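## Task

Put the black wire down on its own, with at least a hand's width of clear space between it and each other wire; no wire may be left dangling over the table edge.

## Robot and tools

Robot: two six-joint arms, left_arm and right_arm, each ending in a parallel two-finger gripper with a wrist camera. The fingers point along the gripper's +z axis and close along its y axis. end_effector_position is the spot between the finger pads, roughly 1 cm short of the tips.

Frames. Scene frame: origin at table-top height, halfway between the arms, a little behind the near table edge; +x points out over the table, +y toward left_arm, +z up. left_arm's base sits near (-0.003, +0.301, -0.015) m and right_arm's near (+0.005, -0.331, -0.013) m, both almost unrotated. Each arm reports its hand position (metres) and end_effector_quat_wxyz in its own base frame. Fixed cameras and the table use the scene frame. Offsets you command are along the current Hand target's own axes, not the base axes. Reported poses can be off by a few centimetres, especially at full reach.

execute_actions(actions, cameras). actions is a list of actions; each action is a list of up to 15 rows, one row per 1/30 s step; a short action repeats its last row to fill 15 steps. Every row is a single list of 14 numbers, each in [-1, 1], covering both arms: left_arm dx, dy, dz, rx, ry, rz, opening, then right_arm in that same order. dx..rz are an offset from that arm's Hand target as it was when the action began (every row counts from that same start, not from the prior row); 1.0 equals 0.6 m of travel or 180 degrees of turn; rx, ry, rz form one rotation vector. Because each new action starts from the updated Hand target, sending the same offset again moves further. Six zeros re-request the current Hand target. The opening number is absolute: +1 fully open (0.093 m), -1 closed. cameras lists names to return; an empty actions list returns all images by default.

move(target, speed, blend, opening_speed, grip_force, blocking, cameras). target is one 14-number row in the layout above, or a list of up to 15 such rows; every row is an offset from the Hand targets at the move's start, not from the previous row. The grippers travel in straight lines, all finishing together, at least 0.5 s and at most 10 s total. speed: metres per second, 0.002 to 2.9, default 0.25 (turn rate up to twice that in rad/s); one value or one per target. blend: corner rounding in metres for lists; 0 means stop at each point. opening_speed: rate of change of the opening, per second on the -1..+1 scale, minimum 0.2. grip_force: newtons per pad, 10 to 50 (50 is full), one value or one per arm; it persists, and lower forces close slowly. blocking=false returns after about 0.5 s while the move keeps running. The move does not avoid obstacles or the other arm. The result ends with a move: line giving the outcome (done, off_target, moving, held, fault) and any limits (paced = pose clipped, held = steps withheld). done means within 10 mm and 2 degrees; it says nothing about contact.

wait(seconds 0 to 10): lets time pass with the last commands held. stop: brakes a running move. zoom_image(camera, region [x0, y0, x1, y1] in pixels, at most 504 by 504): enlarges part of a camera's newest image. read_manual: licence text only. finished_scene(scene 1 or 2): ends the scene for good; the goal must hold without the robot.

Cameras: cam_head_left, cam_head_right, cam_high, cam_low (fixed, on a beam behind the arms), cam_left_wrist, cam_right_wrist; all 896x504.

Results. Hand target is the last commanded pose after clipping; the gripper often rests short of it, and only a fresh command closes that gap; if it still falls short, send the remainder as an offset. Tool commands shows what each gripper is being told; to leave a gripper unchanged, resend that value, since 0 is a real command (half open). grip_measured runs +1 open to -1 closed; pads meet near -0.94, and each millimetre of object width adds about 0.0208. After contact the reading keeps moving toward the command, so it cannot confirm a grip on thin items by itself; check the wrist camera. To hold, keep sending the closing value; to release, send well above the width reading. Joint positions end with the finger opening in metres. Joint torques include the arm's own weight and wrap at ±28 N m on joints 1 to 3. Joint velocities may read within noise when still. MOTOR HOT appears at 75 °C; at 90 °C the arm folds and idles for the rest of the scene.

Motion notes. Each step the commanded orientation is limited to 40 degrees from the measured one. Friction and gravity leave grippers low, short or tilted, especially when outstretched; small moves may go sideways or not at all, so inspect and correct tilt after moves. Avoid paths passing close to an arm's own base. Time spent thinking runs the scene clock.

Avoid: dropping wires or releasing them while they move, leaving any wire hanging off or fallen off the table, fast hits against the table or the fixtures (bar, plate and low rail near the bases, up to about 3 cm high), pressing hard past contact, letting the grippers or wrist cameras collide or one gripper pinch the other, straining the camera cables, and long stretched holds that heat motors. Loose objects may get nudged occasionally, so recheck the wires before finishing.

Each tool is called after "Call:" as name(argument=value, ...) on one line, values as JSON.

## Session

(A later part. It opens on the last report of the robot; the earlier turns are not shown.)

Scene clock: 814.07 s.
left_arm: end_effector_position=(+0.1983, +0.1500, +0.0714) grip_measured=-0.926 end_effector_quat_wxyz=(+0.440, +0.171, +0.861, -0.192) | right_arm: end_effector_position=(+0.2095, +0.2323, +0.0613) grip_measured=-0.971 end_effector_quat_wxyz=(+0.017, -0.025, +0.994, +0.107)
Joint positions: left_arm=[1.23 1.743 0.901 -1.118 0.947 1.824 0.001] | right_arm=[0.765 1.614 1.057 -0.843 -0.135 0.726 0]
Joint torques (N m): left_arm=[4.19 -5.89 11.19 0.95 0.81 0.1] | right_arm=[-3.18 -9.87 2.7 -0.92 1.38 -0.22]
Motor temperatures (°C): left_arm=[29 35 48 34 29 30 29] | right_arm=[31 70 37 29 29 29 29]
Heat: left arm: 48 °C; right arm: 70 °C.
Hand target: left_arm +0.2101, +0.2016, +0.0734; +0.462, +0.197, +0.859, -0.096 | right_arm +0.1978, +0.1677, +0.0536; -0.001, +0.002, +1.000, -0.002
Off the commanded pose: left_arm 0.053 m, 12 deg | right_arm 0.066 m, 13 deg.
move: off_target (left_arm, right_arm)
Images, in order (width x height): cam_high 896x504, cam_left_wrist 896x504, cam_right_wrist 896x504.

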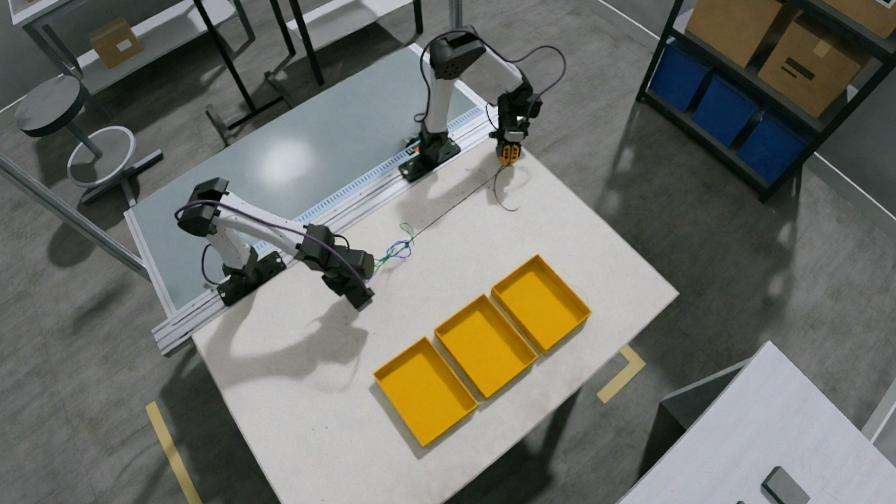

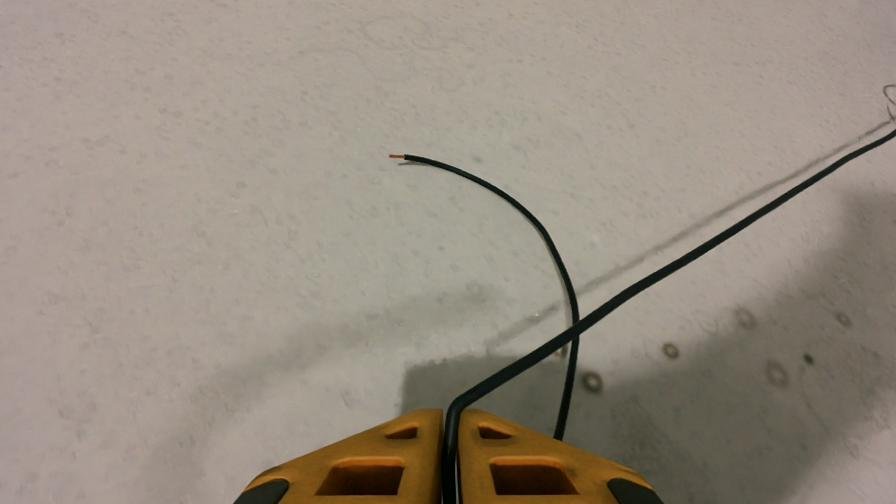

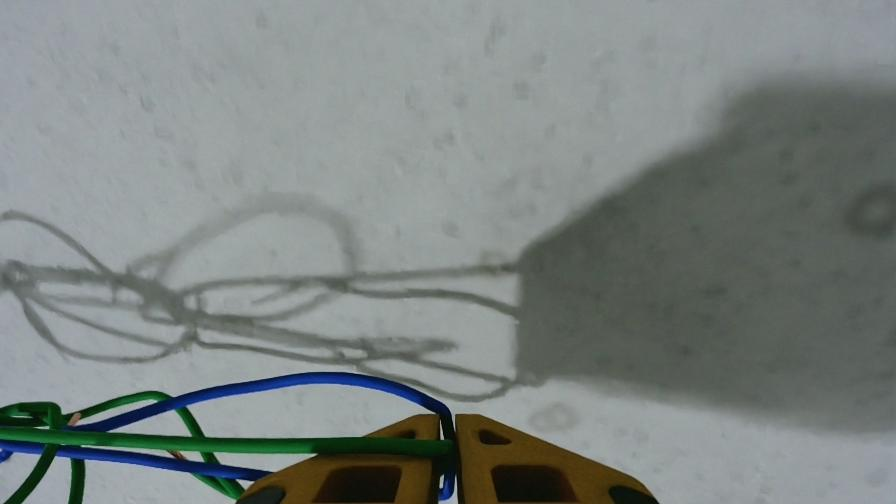

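Call:
move(target=[0,-0.04,0.015,0,0,0,-0.933609,0,0.15,0.0,0,0,0,-1], speed=0.15, cameras=["cam_right_wrist","cam_left_wrist","cam_high"])

Call:
zoom_image(camera="cam_high", region=[360, 160, 500, 290])

Scene clock: 822.07 s.
left_arm: end_effector_position=(+0.2023, +0.1688, +0.0598) grip_measured=-0.926 end_effector_quat_wxyz=(+0.449, +0.189, +0.864, -0.126) | right_arm: end_effector_position=(+0.2005, +0.2658, +0.0555) grip_measured=-0.971 end_effector_quat_wxyz=(+0.004, -0.002, +1.000, +0.026)
Joint positions: left_arm=[1.243 1.721 0.856 -0.936 0.952 1.794 0.001] | right_arm=[0.912 1.801 1.267 -0.99 -0.025 0.909 0]
Joint torques (N m): left_arm=[0.72 -9.2 4.88 0.3 0.92 -0.05] | right_arm=[0.55 -7.53 6.26 0.02 0.26 -0.01]
Motor temperatures (°C): left_arm=[29 36 49 34 29 30 29] | right_arm=[31 67 37 30 30 29 29]
Heat: left arm: 49 °C; right arm: 67 °C.
Hand target: left_arm +0.2068, +0.1767, +0.0681; +0.462, +0.197, +0.859, -0.096 | right_arm +0.1981, +0.2577, +0.0533; -0.001, +0.002, +1.000, -0.002
Off the commanded pose: left_arm 0.012 m, 4 deg | right_arm 0.009 m, 3 deg.
move: off_target (left_arm, right_arm)
Images, in order (width x height): cam_high 896x504, cam_left_wrist 896x504, cam_right_wrist 896x504.

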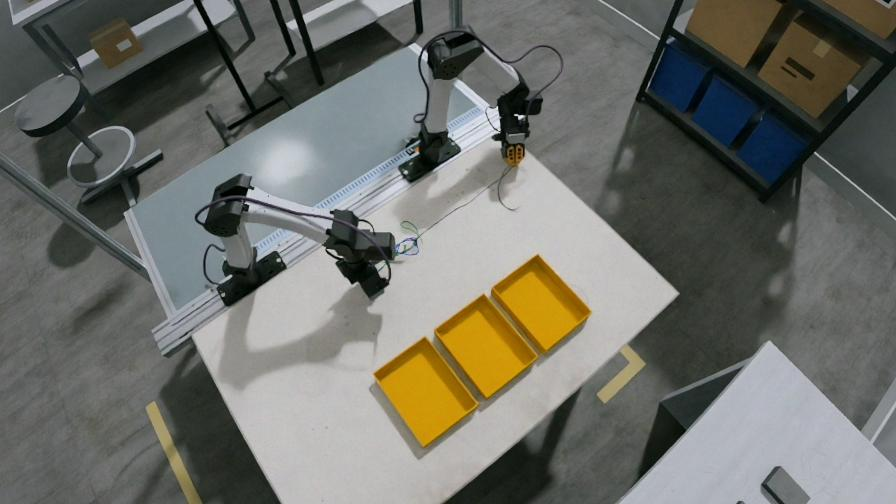

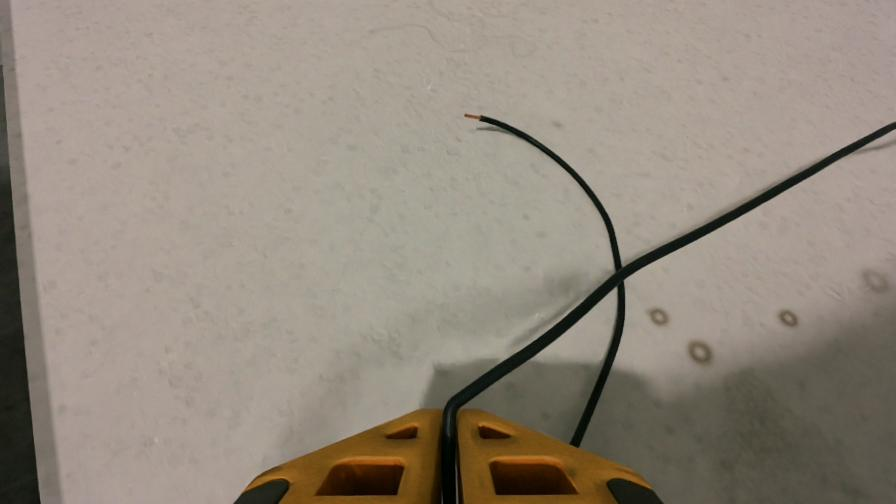

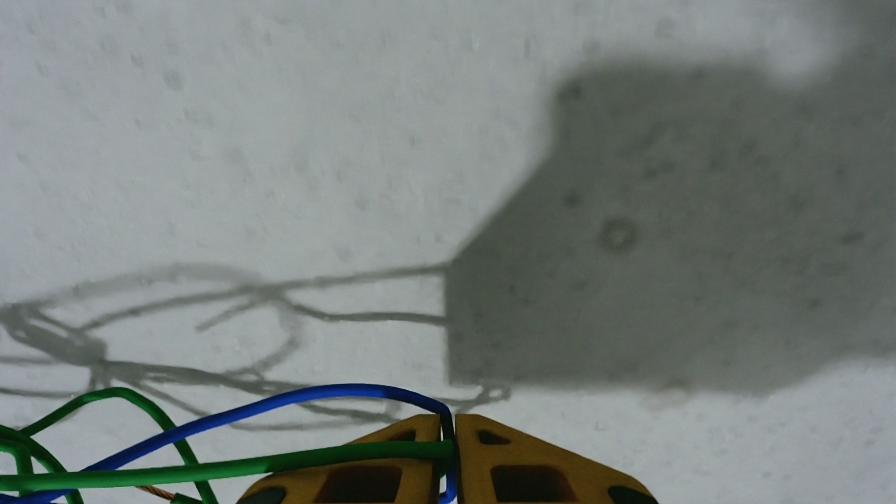

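Scaled by 3.600 from the camera's 896x504 image, which has a finer 1280x720 frame.

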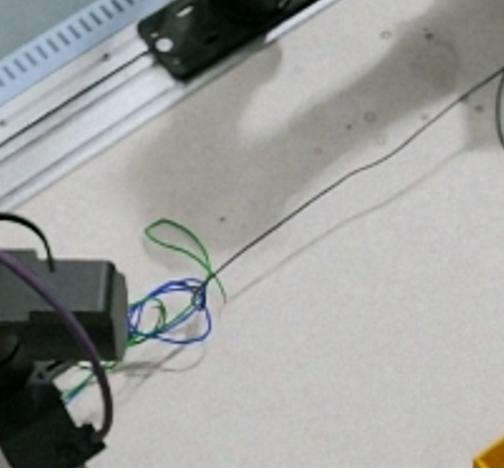

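Call:
move(target=[[-0.05,-0.18,0.069,0,0,0,-0.933609,0,0,0.02,0,0,0,-1],[-0.05,-0.18,0.069,0,0,0,-0.933609,0,0,0.02,0,0,0,-0.4],[-0.05,-0.18,0.069,0,0,0,-0.933609,0,0,-0.15,0,0,0,-0.4],[-0.05,-0.18,0.069,0,0,0,-0.933609,0,0.05,-0.15,0,0,0,-0.6]], speed=0.15, cameras=["cam_right_wrist","cam_left_wrist"])

Call:
zoom_image(camera="cam_right_wrist", region=[0, 130, 500, 410])

Scene clock: 833.47 s.
left_arm: end_effector_position=(+0.2055, +0.0567, +0.0684) grip_measured=-0.926 end_effector_quat_wxyz=(+0.462, +0.190, +0.860, -0.106) | right_arm: end_effector_position=(+0.1986, +0.2878, +0.1431) grip_measured=-0.597 end_effector_quat_wxyz=(+0.000, +0.000, +1.000, +0.007)
Joint positions: left_arm=[0.979 1.1 0.385 -0.635 0.971 1.299 0.001] | right_arm=[0.963 1.861 1.696 -1.395 -0.007 0.963 0.017]
Joint torques (N m): left_arm=[-0.28 -2.84 5.57 0.9 0.59 -0.02] | right_arm=[0.58 -8.43 6.79 0.23 0.05 0.01]
Motor temperatures (°C): left_arm=[29 36 48 34 29 30 29] | right_arm=[31 63 38 29 29 29 29]
Heat: left arm: 48 °C; right arm: 63 °C.
Hand target: left_arm +0.2067, +0.0574, +0.0683; +0.462, +0.197, +0.859, -0.096 | right_arm +0.1985, +0.2880, +0.1431; -0.002, +0.002, +1.000, -0.002
Off the commanded pose: left_arm 0.001 m, 1 deg | right_arm 0.000 m, 1 deg.
move: done
Images, in order (width x height): cam_left_wrist 896x504, cam_right_wrist 896x504.

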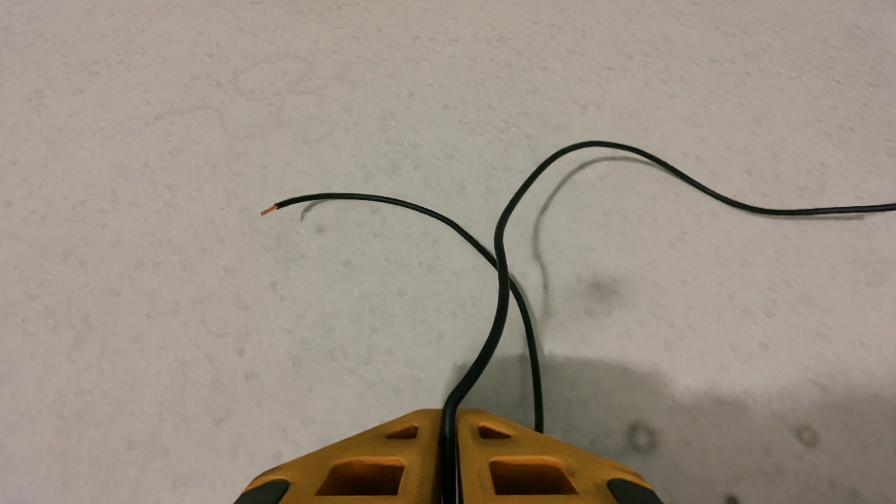

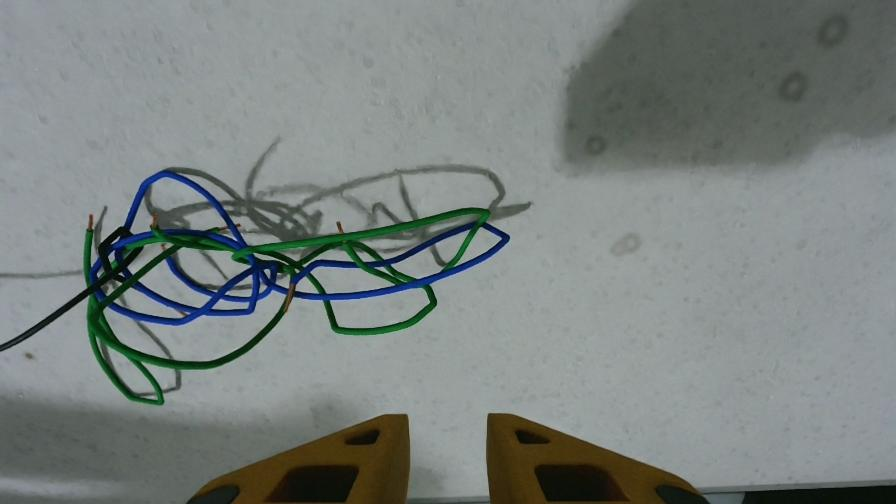

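Scaled by 1.008 from the camera's 896x504 image, which has a finer 1280x720 frame.

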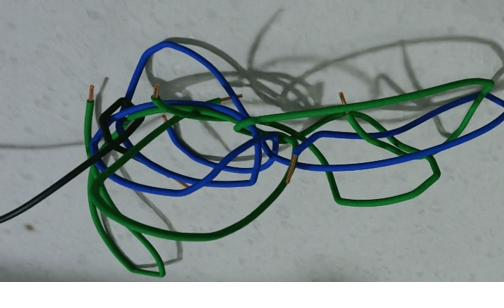

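Call:
zoom_image(camera="cam_right_wrist", region=[60, 190, 260, 310])

Scaled by 2.520 from the camera's 896x504 image, which has a finer 1280x720 frame.

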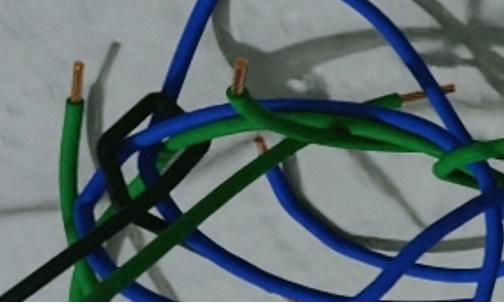

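Call:
move(target=[0,0,0,0,0,0,-0.933609,-0.0125,0.19,0.055,0,0,0,-0.6], speed=0.2, cameras=["cam_right_wrist"])

Call:
zoom_image(camera="cam_right_wrist", region=[280, 230, 600, 430])

Scene clock: 855.57 s.
left_arm: end_effector_position=(+0.2055, +0.0567, +0.0684) grip_measured=-0.926 end_effector_quat_wxyz=(+0.462, +0.190, +0.860, -0.106) | right_arm: end_effector_position=(+0.2084, +0.4018, +0.1148) grip_measured=-0.597 end_effector_quat_wxyz=(+0.002, +0.000, +1.000, +0.010)
Joint positions: left_arm=[0.979 1.1 0.385 -0.635 0.971 1.299 0.001] | right_arm=[1.09 2.326 2.291 -1.516 -0.006 1.091 0.017]
Joint torques (N m): left_arm=[-0.27 -2.82 5.57 0.9 0.59 -0.02] | right_arm=[0.72 -11.66 6.72 0.24 0.03 0]
Motor temperatures (°C): left_arm=[29 36 46 34 29 30 29] | right_arm=[31 58 39 29 29 29 29]
Heat: left arm: 46 °C; right arm: 58 °C.
Hand target: left_arm +0.2067, +0.0574, +0.0683; +0.462, +0.197, +0.859, -0.096 | right_arm +0.2064, +0.4018, +0.1097; -0.002, +0.002, +1.000, -0.002
Off the commanded pose: left_arm 0.001 m, 1 deg | right_arm 0.006 m, 1 deg.
move: done
Images, in order (width x height): cam_right_wrist 896x504.

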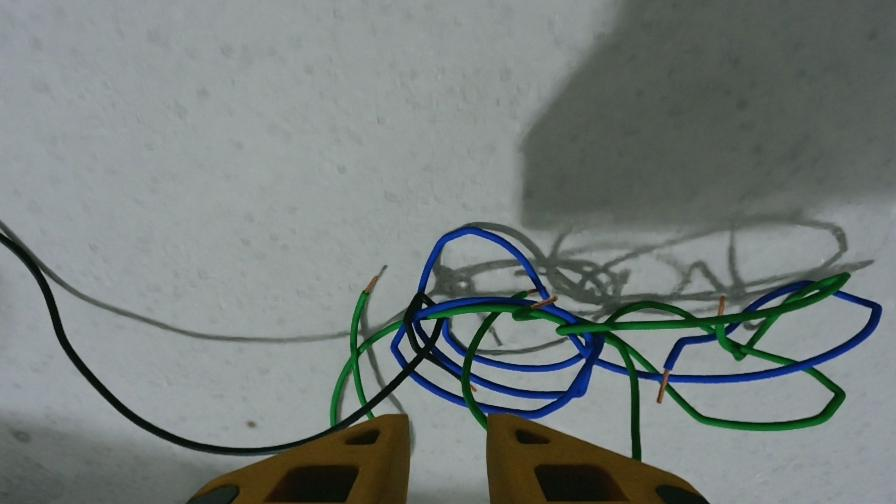

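Scaled by 1.575 from the camera's 896x504 image, which has a finer 1280x720 frame.

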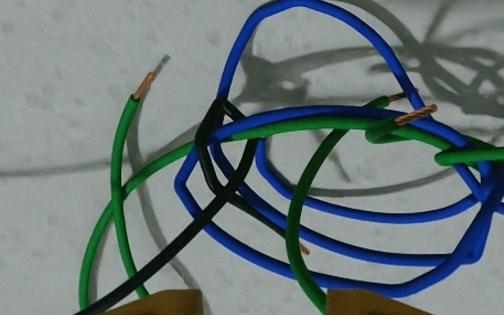

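Call:
move(target=[-0.365,-0.102,0.178,0,0,0,-0.933609,0,0,0,0,0,0,-0.6], speed=0.12, cameras=["cam_right_wrist","cam_left_wrist","cam_high"])

Call:
zoom_image(camera="cam_right_wrist", region=[280, 200, 700, 430])

Scene clock: 921.80 s.
left_arm: end_effector_position=(+0.3601, -0.0888, +0.1759) grip_measured=-0.926 end_effector_quat_wxyz=(+0.445, +0.201, +0.866, -0.102) | right_arm: end_effector_position=(+0.2084, +0.4018, +0.1148) grip_measured=-0.597 end_effector_quat_wxyz=(+0.002, +0.000, +1.000, +0.010)
Joint positions: left_arm=[-0.121 1.228 0.815 -0.235 0.268 0.201 0.001] | right_arm=[1.09 2.326 2.291 -1.517 -0.006 1.091 0.017]
Joint torques (N m): left_arm=[-0.14 -3.66 10.84 2 0.09 -0.05] | right_arm=[0.72 -11.63 6.74 0.24 0.03 0.01]
Motor temperatures (°C): left_arm=[29 34 45 34 29 30 29] | right_arm=[31 58 42 29 29 29 28]
Heat: left arm: 45 °C; right arm: 58 °C.
Hand target: left_arm +0.3697, -0.0898, +0.1903; +0.462, +0.197, +0.859, -0.096 | right_arm +0.2064, +0.4019, +0.1097; -0.002, +0.002, +1.000, -0.002
Off the commanded pose: left_arm 0.017 m, 2 deg | right_arm 0.006 m, 1 deg.
move: off_target (left_arm)
Images, in order (width x height): cam_high 896x504, cam_left_wrist 896x504, cam_right_wrist 896x504.

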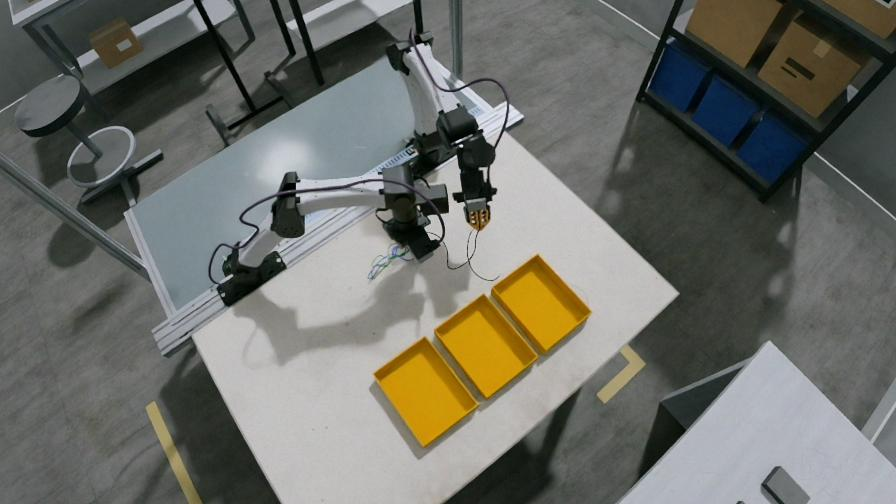

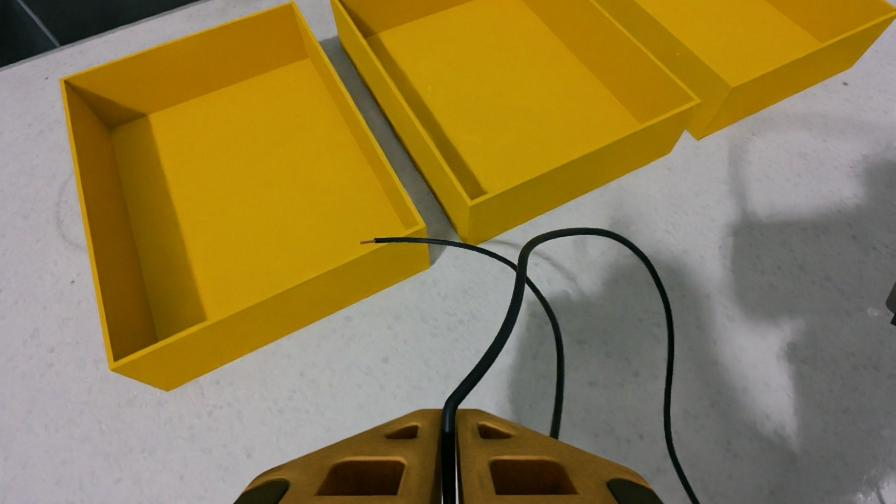

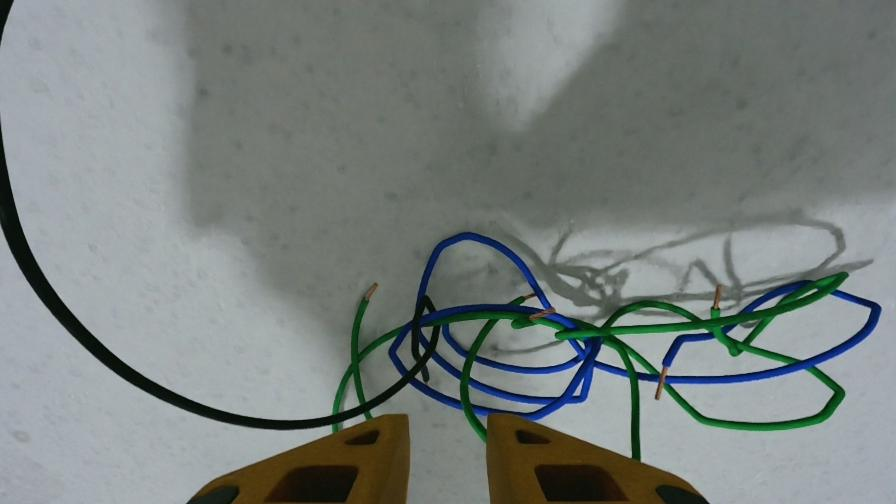

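Scaled by 1.200 from the camera's 896x504 image, which has a finer 1280x720 frame.

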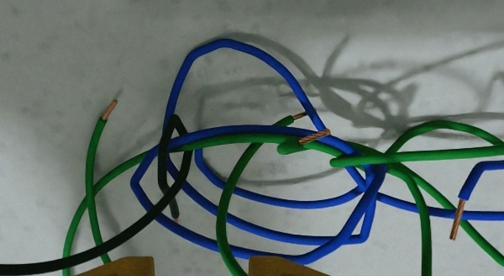

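Call:
move(target=[[0,0,0,0,0,0,-0.933609,0.034,-0.093,0.0,0,0,0,-0.3],[0,0,0,0,0,0,-0.933609,0.034,-0.093,0.115,0,0,0,-0.3],[0,0,0,0,0,0,-0.933609,0.034,-0.093,0.115,0,0,0,-1]], speed=0.15, cameras=["cam_right_wrist","cam_left_wrist"])

Call:
zoom_image(camera="cam_right_wrist", region=[0, 200, 500, 480])

Scene clock: 938.07 s.
left_arm: end_effector_position=(+0.3602, -0.0886, +0.1758) grip_measured=-0.926 end_effector_quat_wxyz=(+0.445, +0.201, +0.867, -0.102) | right_arm: end_effector_position=(+0.1816, +0.3452, +0.0444) grip_measured=-0.948 end_effector_quat_wxyz=(-0.009, +0.003, +1.000, -0.008)
Joint positions: left_arm=[-0.121 1.228 0.815 -0.235 0.267 0.2 0.001] | right_arm=[1.083 2.084 1.617 -1.126 -0.008 1.088 0]
Joint torques (N m): left_arm=[-0.12 -3.66 10.82 2 0.09 -0.06] | right_arm=[-0.12 -12.16 3.7 0.73 0.06 -0.16]
Motor temperatures (°C): left_arm=[29 34 47 36 29 30 29] | right_arm=[31 59 42 29 29 29 28]
Heat: left arm: 47 °C; right arm: 59 °C.
Hand target: left_arm +0.3697, -0.0898, +0.1903; +0.462, +0.197, +0.859, -0.096 | right_arm +0.1855, +0.3460, +0.0410; -0.001, +0.002, +1.000, -0.002
Off the commanded pose: left_arm 0.017 m, 2 deg | right_arm 0.005 m, 1 deg.
move: off_target (left_arm)
Images, in order (width x height): cam_left_wrist 896x504, cam_right_wrist 896x504.

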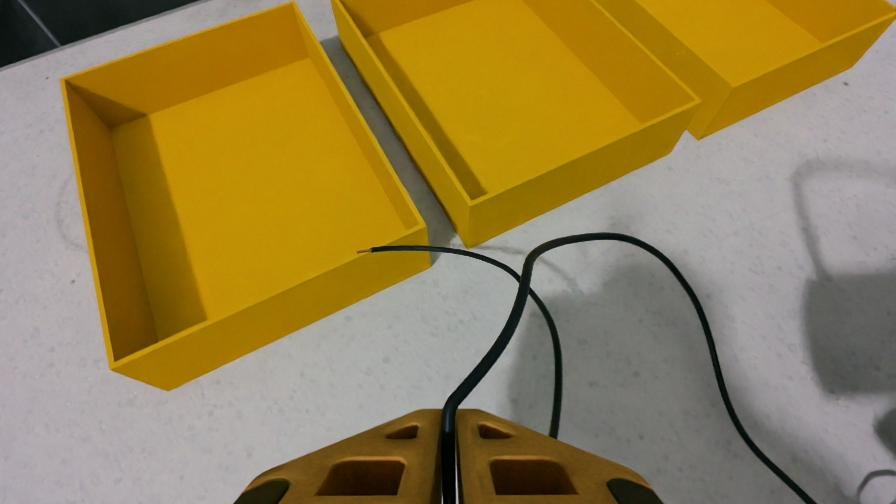

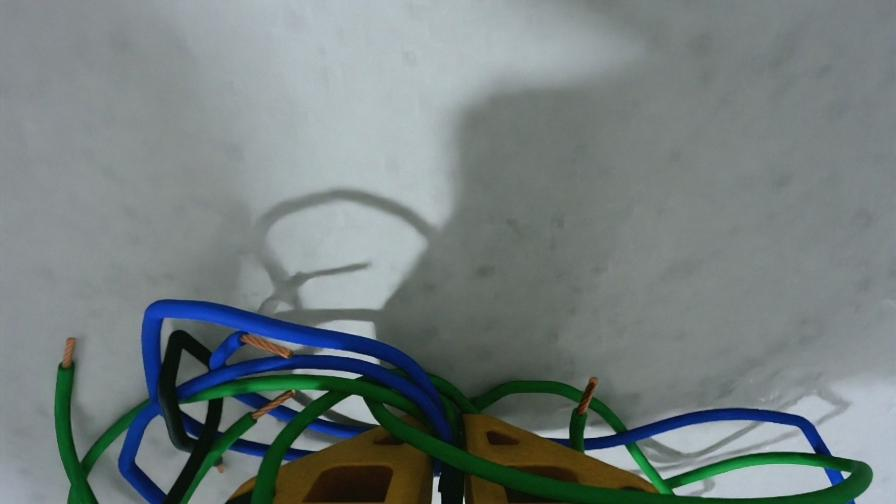

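Scaled by 1.008 from the camera's 896x504 image, which has a finer 1280x720 frame.

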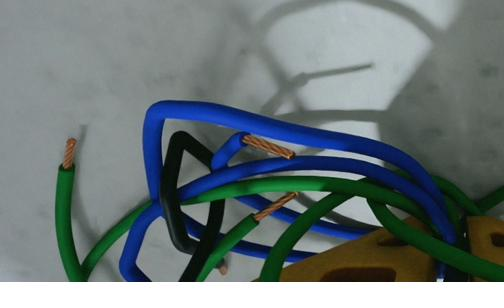

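Gripped. Now lift and pull left upward/+x away.

Call:
move(target=[-0.166,0.003,-0.111,0,0,0,-0.933609,0,0,0,0,0,0,-1], speed=0.08, cameras=["cam_right_wrist","cam_left_wrist","cam_high"])

Call:
zoom_image(camera="cam_right_wrist", region=[0, 200, 500, 480])

Scene clock: 946.63 s.
left_arm: end_effector_position=(+0.3648, -0.0892, +0.2974) grip_measured=-0.926 end_effector_quat_wxyz=(+0.449, +0.201, +0.865, -0.101) | right_arm: end_effector_position=(+0.1816, +0.3452, +0.0444) grip_measured=-0.948 end_effector_quat_wxyz=(-0.009, +0.003, +1.000, -0.008)
Joint positions: left_arm=[-0.121 1.27 1.323 -0.692 0.267 0.2 0.001] | right_arm=[1.083 2.084 1.617 -1.126 -0.008 1.088 0]
Joint torques (N m): left_arm=[-0.17 -3.93 10.58 1.91 0.07 -0.05] | right_arm=[-0.1 -12.15 3.69 0.73 0.06 -0.16]
Motor temperatures (°C): left_arm=[29 34 48 36 29 30 29] | right_arm=[31 59 41 29 29 29 29]
Heat: left arm: 48 °C; right arm: 59 °C.
Hand target: left_arm +0.3694, -0.0899, +0.3103; +0.462, +0.197, +0.859, -0.096 | right_arm +0.1855, +0.3460, +0.0410; -0.001, +0.002, +1.000, -0.002
Off the commanded pose: left_arm 0.014 m, 2 deg | right_arm 0.005 m, 1 deg.
move: off_target (left_arm)
Images, in order (width x height): cam_high 896x504, cam_left_wrist 896x504, cam_right_wrist 896x504.

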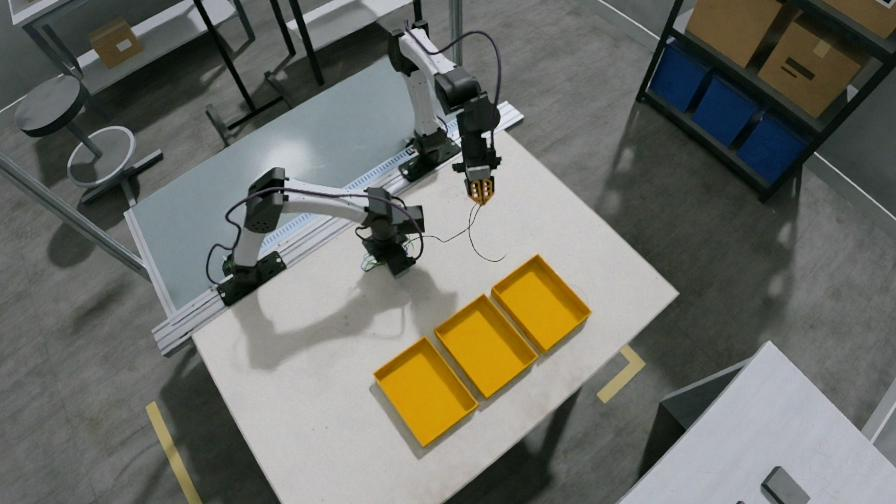

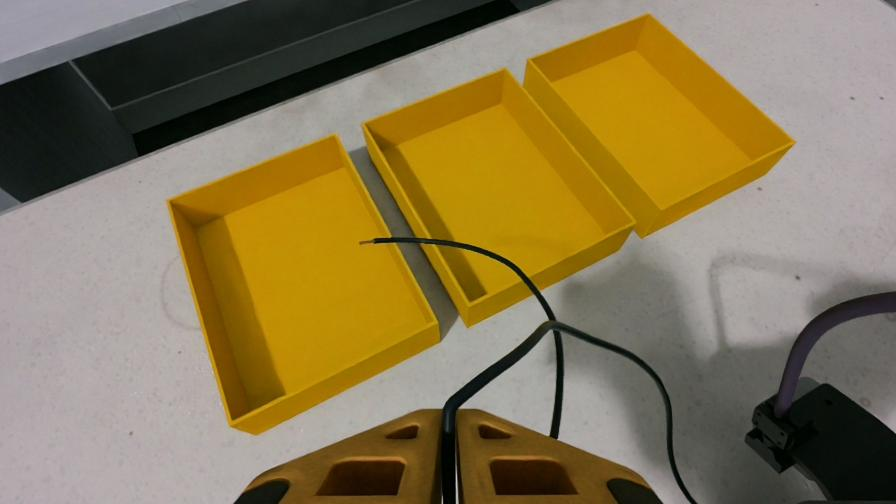

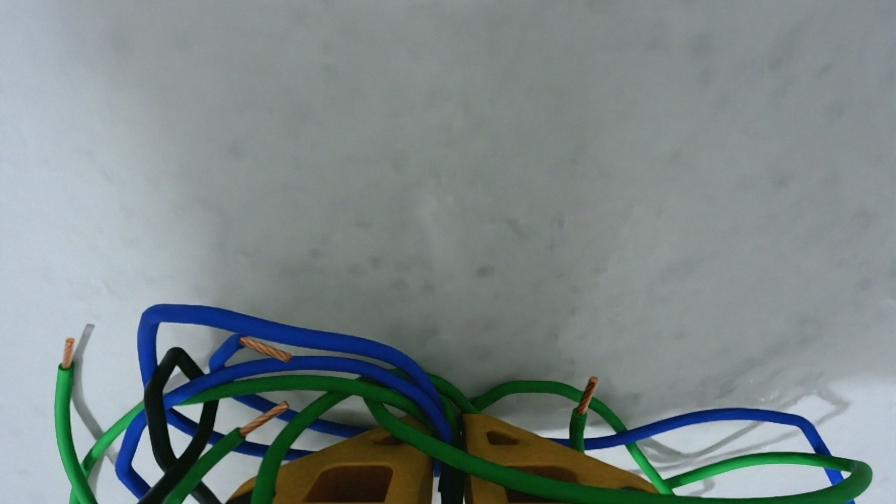

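Scaled by 1.008 from the camera's 896x504 image, which has a finer 1280x720 frame.

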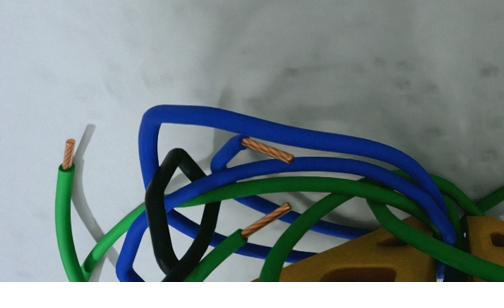

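Call:
move(target=[-0.177,0.059,0.027,0,0,0,-0.933609,0,0,0,0,0,0,-1], speed=0.08, cameras=["cam_right_wrist","cam_left_wrist"])

Call:
zoom_image(camera="cam_right_wrist", region=[0, 200, 500, 480])

Scene clock: 958.67 s.
left_arm: end_effector_position=(+0.4257, -0.1004, +0.3472) grip_measured=-0.926 end_effector_quat_wxyz=(+0.386, +0.202, +0.892, -0.118) | right_arm: end_effector_position=(+0.1862, +0.3502, +0.0449) grip_measured=-0.948 end_effector_quat_wxyz=(+0.000, +0.004, +1.000, +0.004)
Joint positions: left_arm=[-0.121 1.709 2.047 -1.119 0.29 0.203 0.001] | right_arm=[1.08 2.083 1.617 -1.099 -0.004 1.088 0]
Joint torques (N m): left_arm=[2.5 -8.27 11.88 2.82 0.11 0.12] | right_arm=[0.1 -12.07 3.7 0.52 0.01 -0.16]
Motor temperatures (°C): left_arm=[29 34 50 38 28 30 29] | right_arm=[31 60 39 29 29 29 29]
Heat: left arm: 50 °C; right arm: 60 °C.
Hand target: left_arm +0.4493, -0.0900, +0.3902; +0.462, +0.197, +0.859, -0.096 | right_arm +0.1855, +0.3460, +0.0409; -0.001, +0.002, +1.000, -0.002
Off the commanded pose: left_arm 0.050 m, 10 deg | right_arm 0.006 m, 1 deg.
move: off_target (left_arm)
Images, in order (width x height): cam_left_wrist 896x504, cam_right_wrist 896x504.

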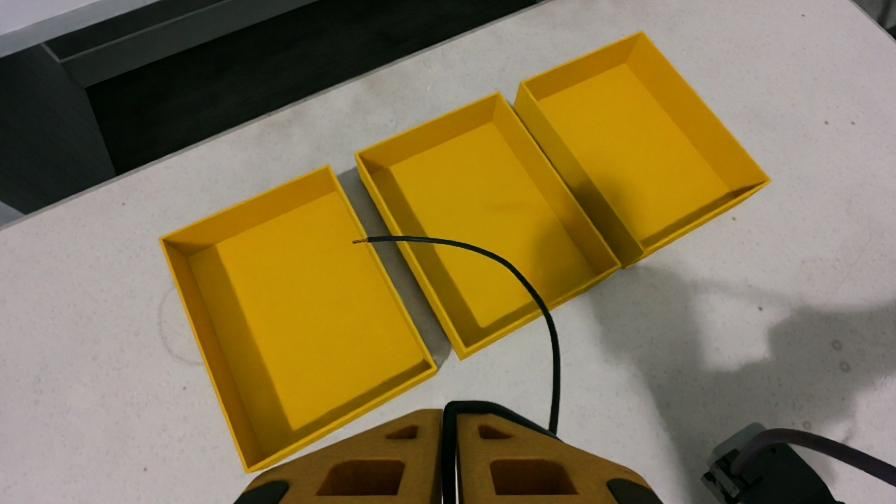

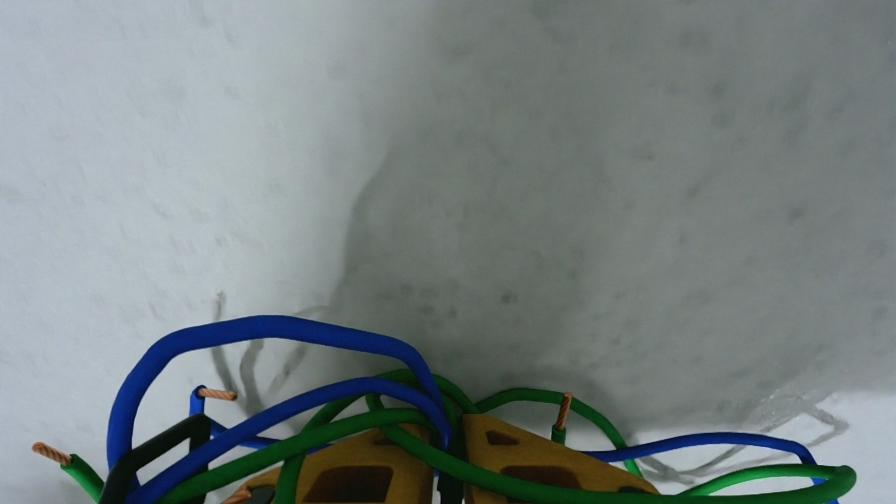

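Scaled by 1.008 from the camera's 896x504 image, which has a finer 1280x720 frame.

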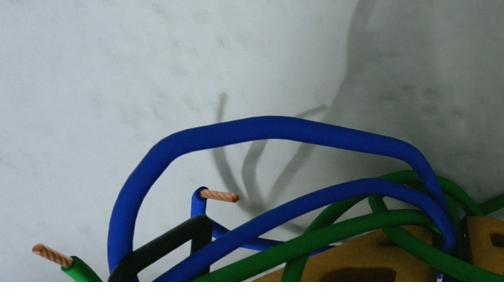

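Call:
wait(seconds=0.1, cameras=["cam_head_left","cam_head_right","cam_low"])

Call:
zoom_image(camera="cam_head_left", region=[300, 140, 500, 280])

Call:
zoom_image(camera="cam_head_right", region=[320, 140, 520, 280])

Scene clock: 971.40 s.
left_arm: end_effector_position=(+0.4257, -0.1004, +0.3472) grip_measured=-0.926 end_effector_quat_wxyz=(+0.386, +0.202, +0.892, -0.118) | right_arm: end_effector_position=(+0.1862, +0.3502, +0.0449) grip_measured=-0.948 end_effector_quat_wxyz=(+0.000, +0.004, +1.000, +0.004)
Joint positions: left_arm=[-0.121 1.709 2.047 -1.119 0.29 0.203 0.001] | right_arm=[1.08 2.083 1.617 -1.099 -0.004 1.088 0]
Joint torques (N m): left_arm=[2.5 -8.28 11.93 2.85 0.11 0.11] | right_arm=[0.08 -12.08 3.69 0.51 0.02 -0.16]
Motor temperatures (°C): left_arm=[29 36 51 43 28 30 29] | right_arm=[31 62 39 29 29 29 30]
Heat: left arm: 51 °C; right arm: 62 °C.
Hand target: left_arm +0.4493, -0.0901, +0.3902; +0.462, +0.197, +0.859, -0.096 | right_arm +0.1855, +0.3460, +0.0409; -0.001, +0.002, +1.000, -0.002
Tool commands: left_gripper/opening=-0.933609 right_gripper/opening=-1.0
Off the commanded pose: left_arm 0.050 m, 10 deg | right_arm 0.006 m, 1 deg.
wait: 0.10 s; at rest from the start
Images, in order (width x height): cam_head_left 896x504, cam_head_right 896x504, cam_low 896x504.

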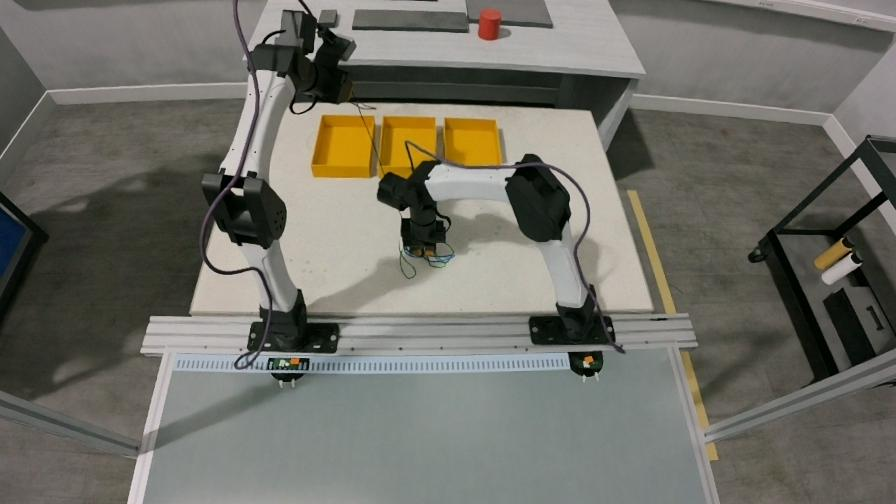

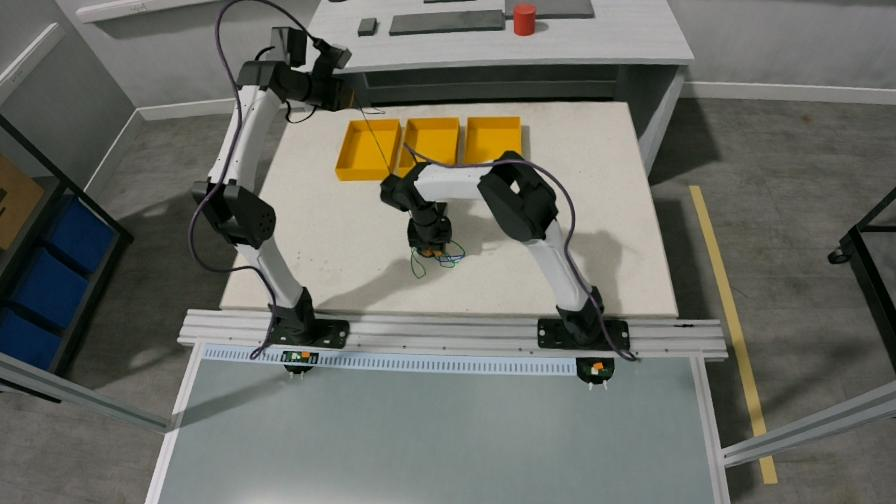

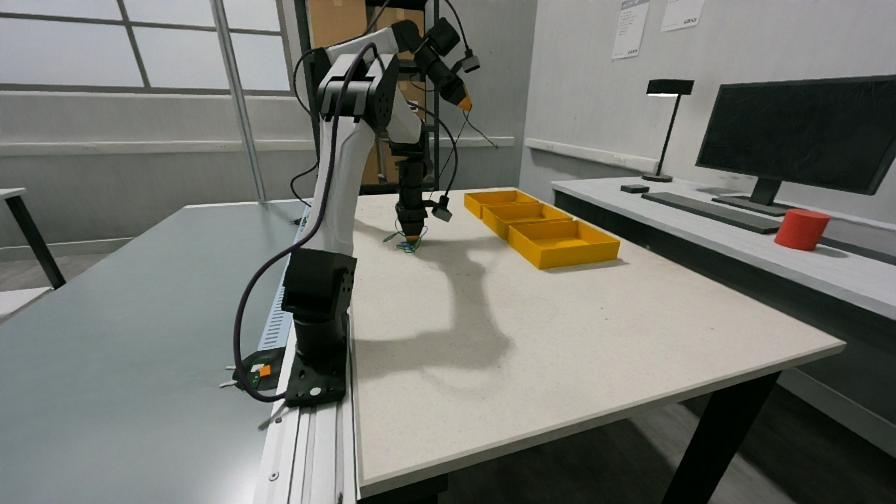

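Scaled by 2.520 from the camera's 896x504 image, which has a finer 1280x720 frame.

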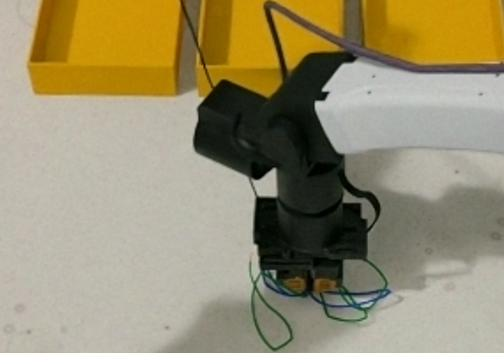

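Scaled by 2.520 from the camera's 896x504 image, which has a finer 1280x720 frame.

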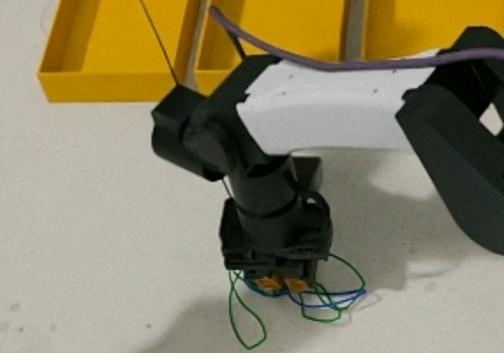

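Call:
move(target=[0.13,0.16,-0.07,0,0,0,-0.933609,0,0,0,0,0,0,-1], speed=0.1, cameras=["cam_right_wrist","cam_left_wrist","cam_head_left"])

Call:
zoom_image(camera="cam_right_wrist", region=[0, 200, 500, 480])

Call:
zoom_image(camera="cam_head_left", region=[300, 120, 500, 290])

Scene clock: 984.50 s.
left_arm: end_effector_position=(+0.4054, +0.0127, +0.3085) grip_measured=-0.926 end_effector_quat_wxyz=(+0.380, +0.187, +0.893, -0.149) | right_arm: end_effector_position=(+0.1979, +0.3708, +0.0470) grip_measured=-0.948 end_effector_quat_wxyz=(+0.024, +0.004, +0.999, +0.046)
Joint positions: left_arm=[0.265 1.635 1.815 -1.112 0.592 0.477 0.001] | right_arm=[1.08 2.082 1.619 -1.004 -0.001 1.088 0]
Joint torques (N m): left_arm=[3.14 -12.05 8.17 2.89 0.36 0.12] | right_arm=[0.09 -12 4.21 -0.34 -0.03 -0.17]
Motor temperatures (°C): left_arm=[29 37 51 46 28 30 29] | right_arm=[31 64 38 29 29 29 30]
Heat: left arm: 51 °C; right arm: 64 °C.
Hand target: left_arm +0.4200, +0.0308, +0.3502; +0.462, +0.197, +0.859, -0.096 | right_arm +0.1855, +0.3459, +0.0410; -0.001, +0.002, +1.000, -0.002
Off the commanded pose: left_arm 0.048 m, 12 deg | right_arm 0.028 m, 6 deg.
move: off_target (left_arm, right_arm)
Images, in order (width x height): cam_head_left 896x504, cam_left_wrist 896x504, cam_right_wrist 896x504.

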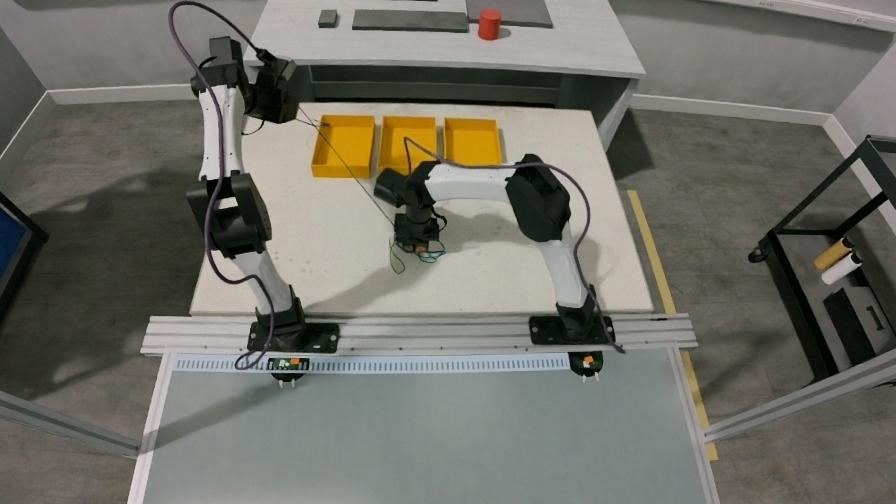

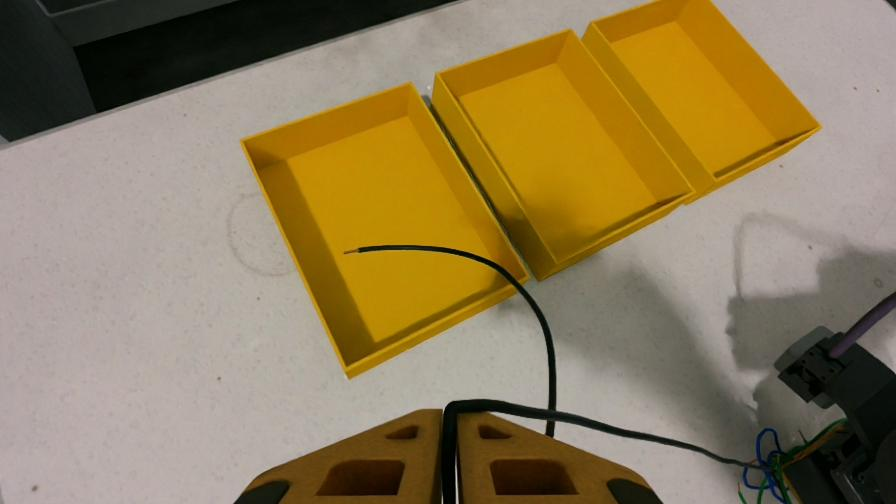

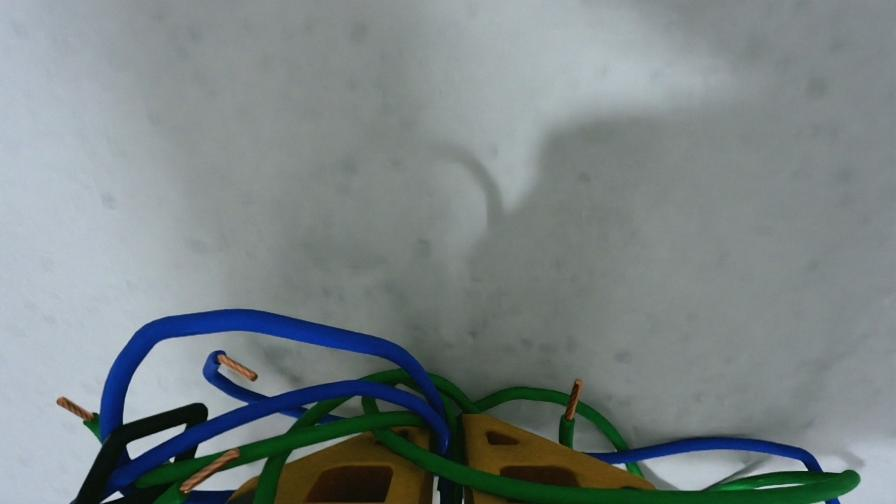

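Scaled by 1.008 from the camera's 896x504 image, which has a finer 1280x720 frame.

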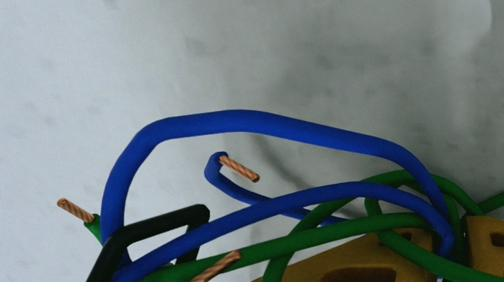

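Scaled by 2.520 from the camera's 896x504 image, which has a finer 1280x720 frame.

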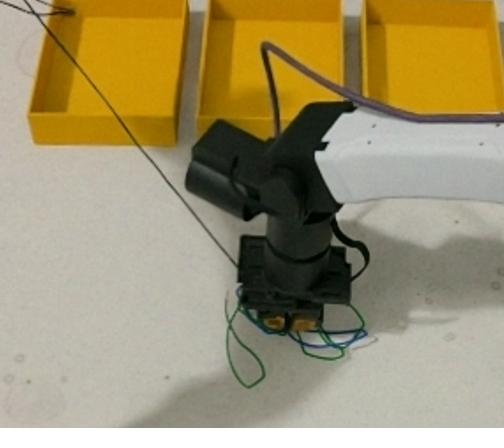

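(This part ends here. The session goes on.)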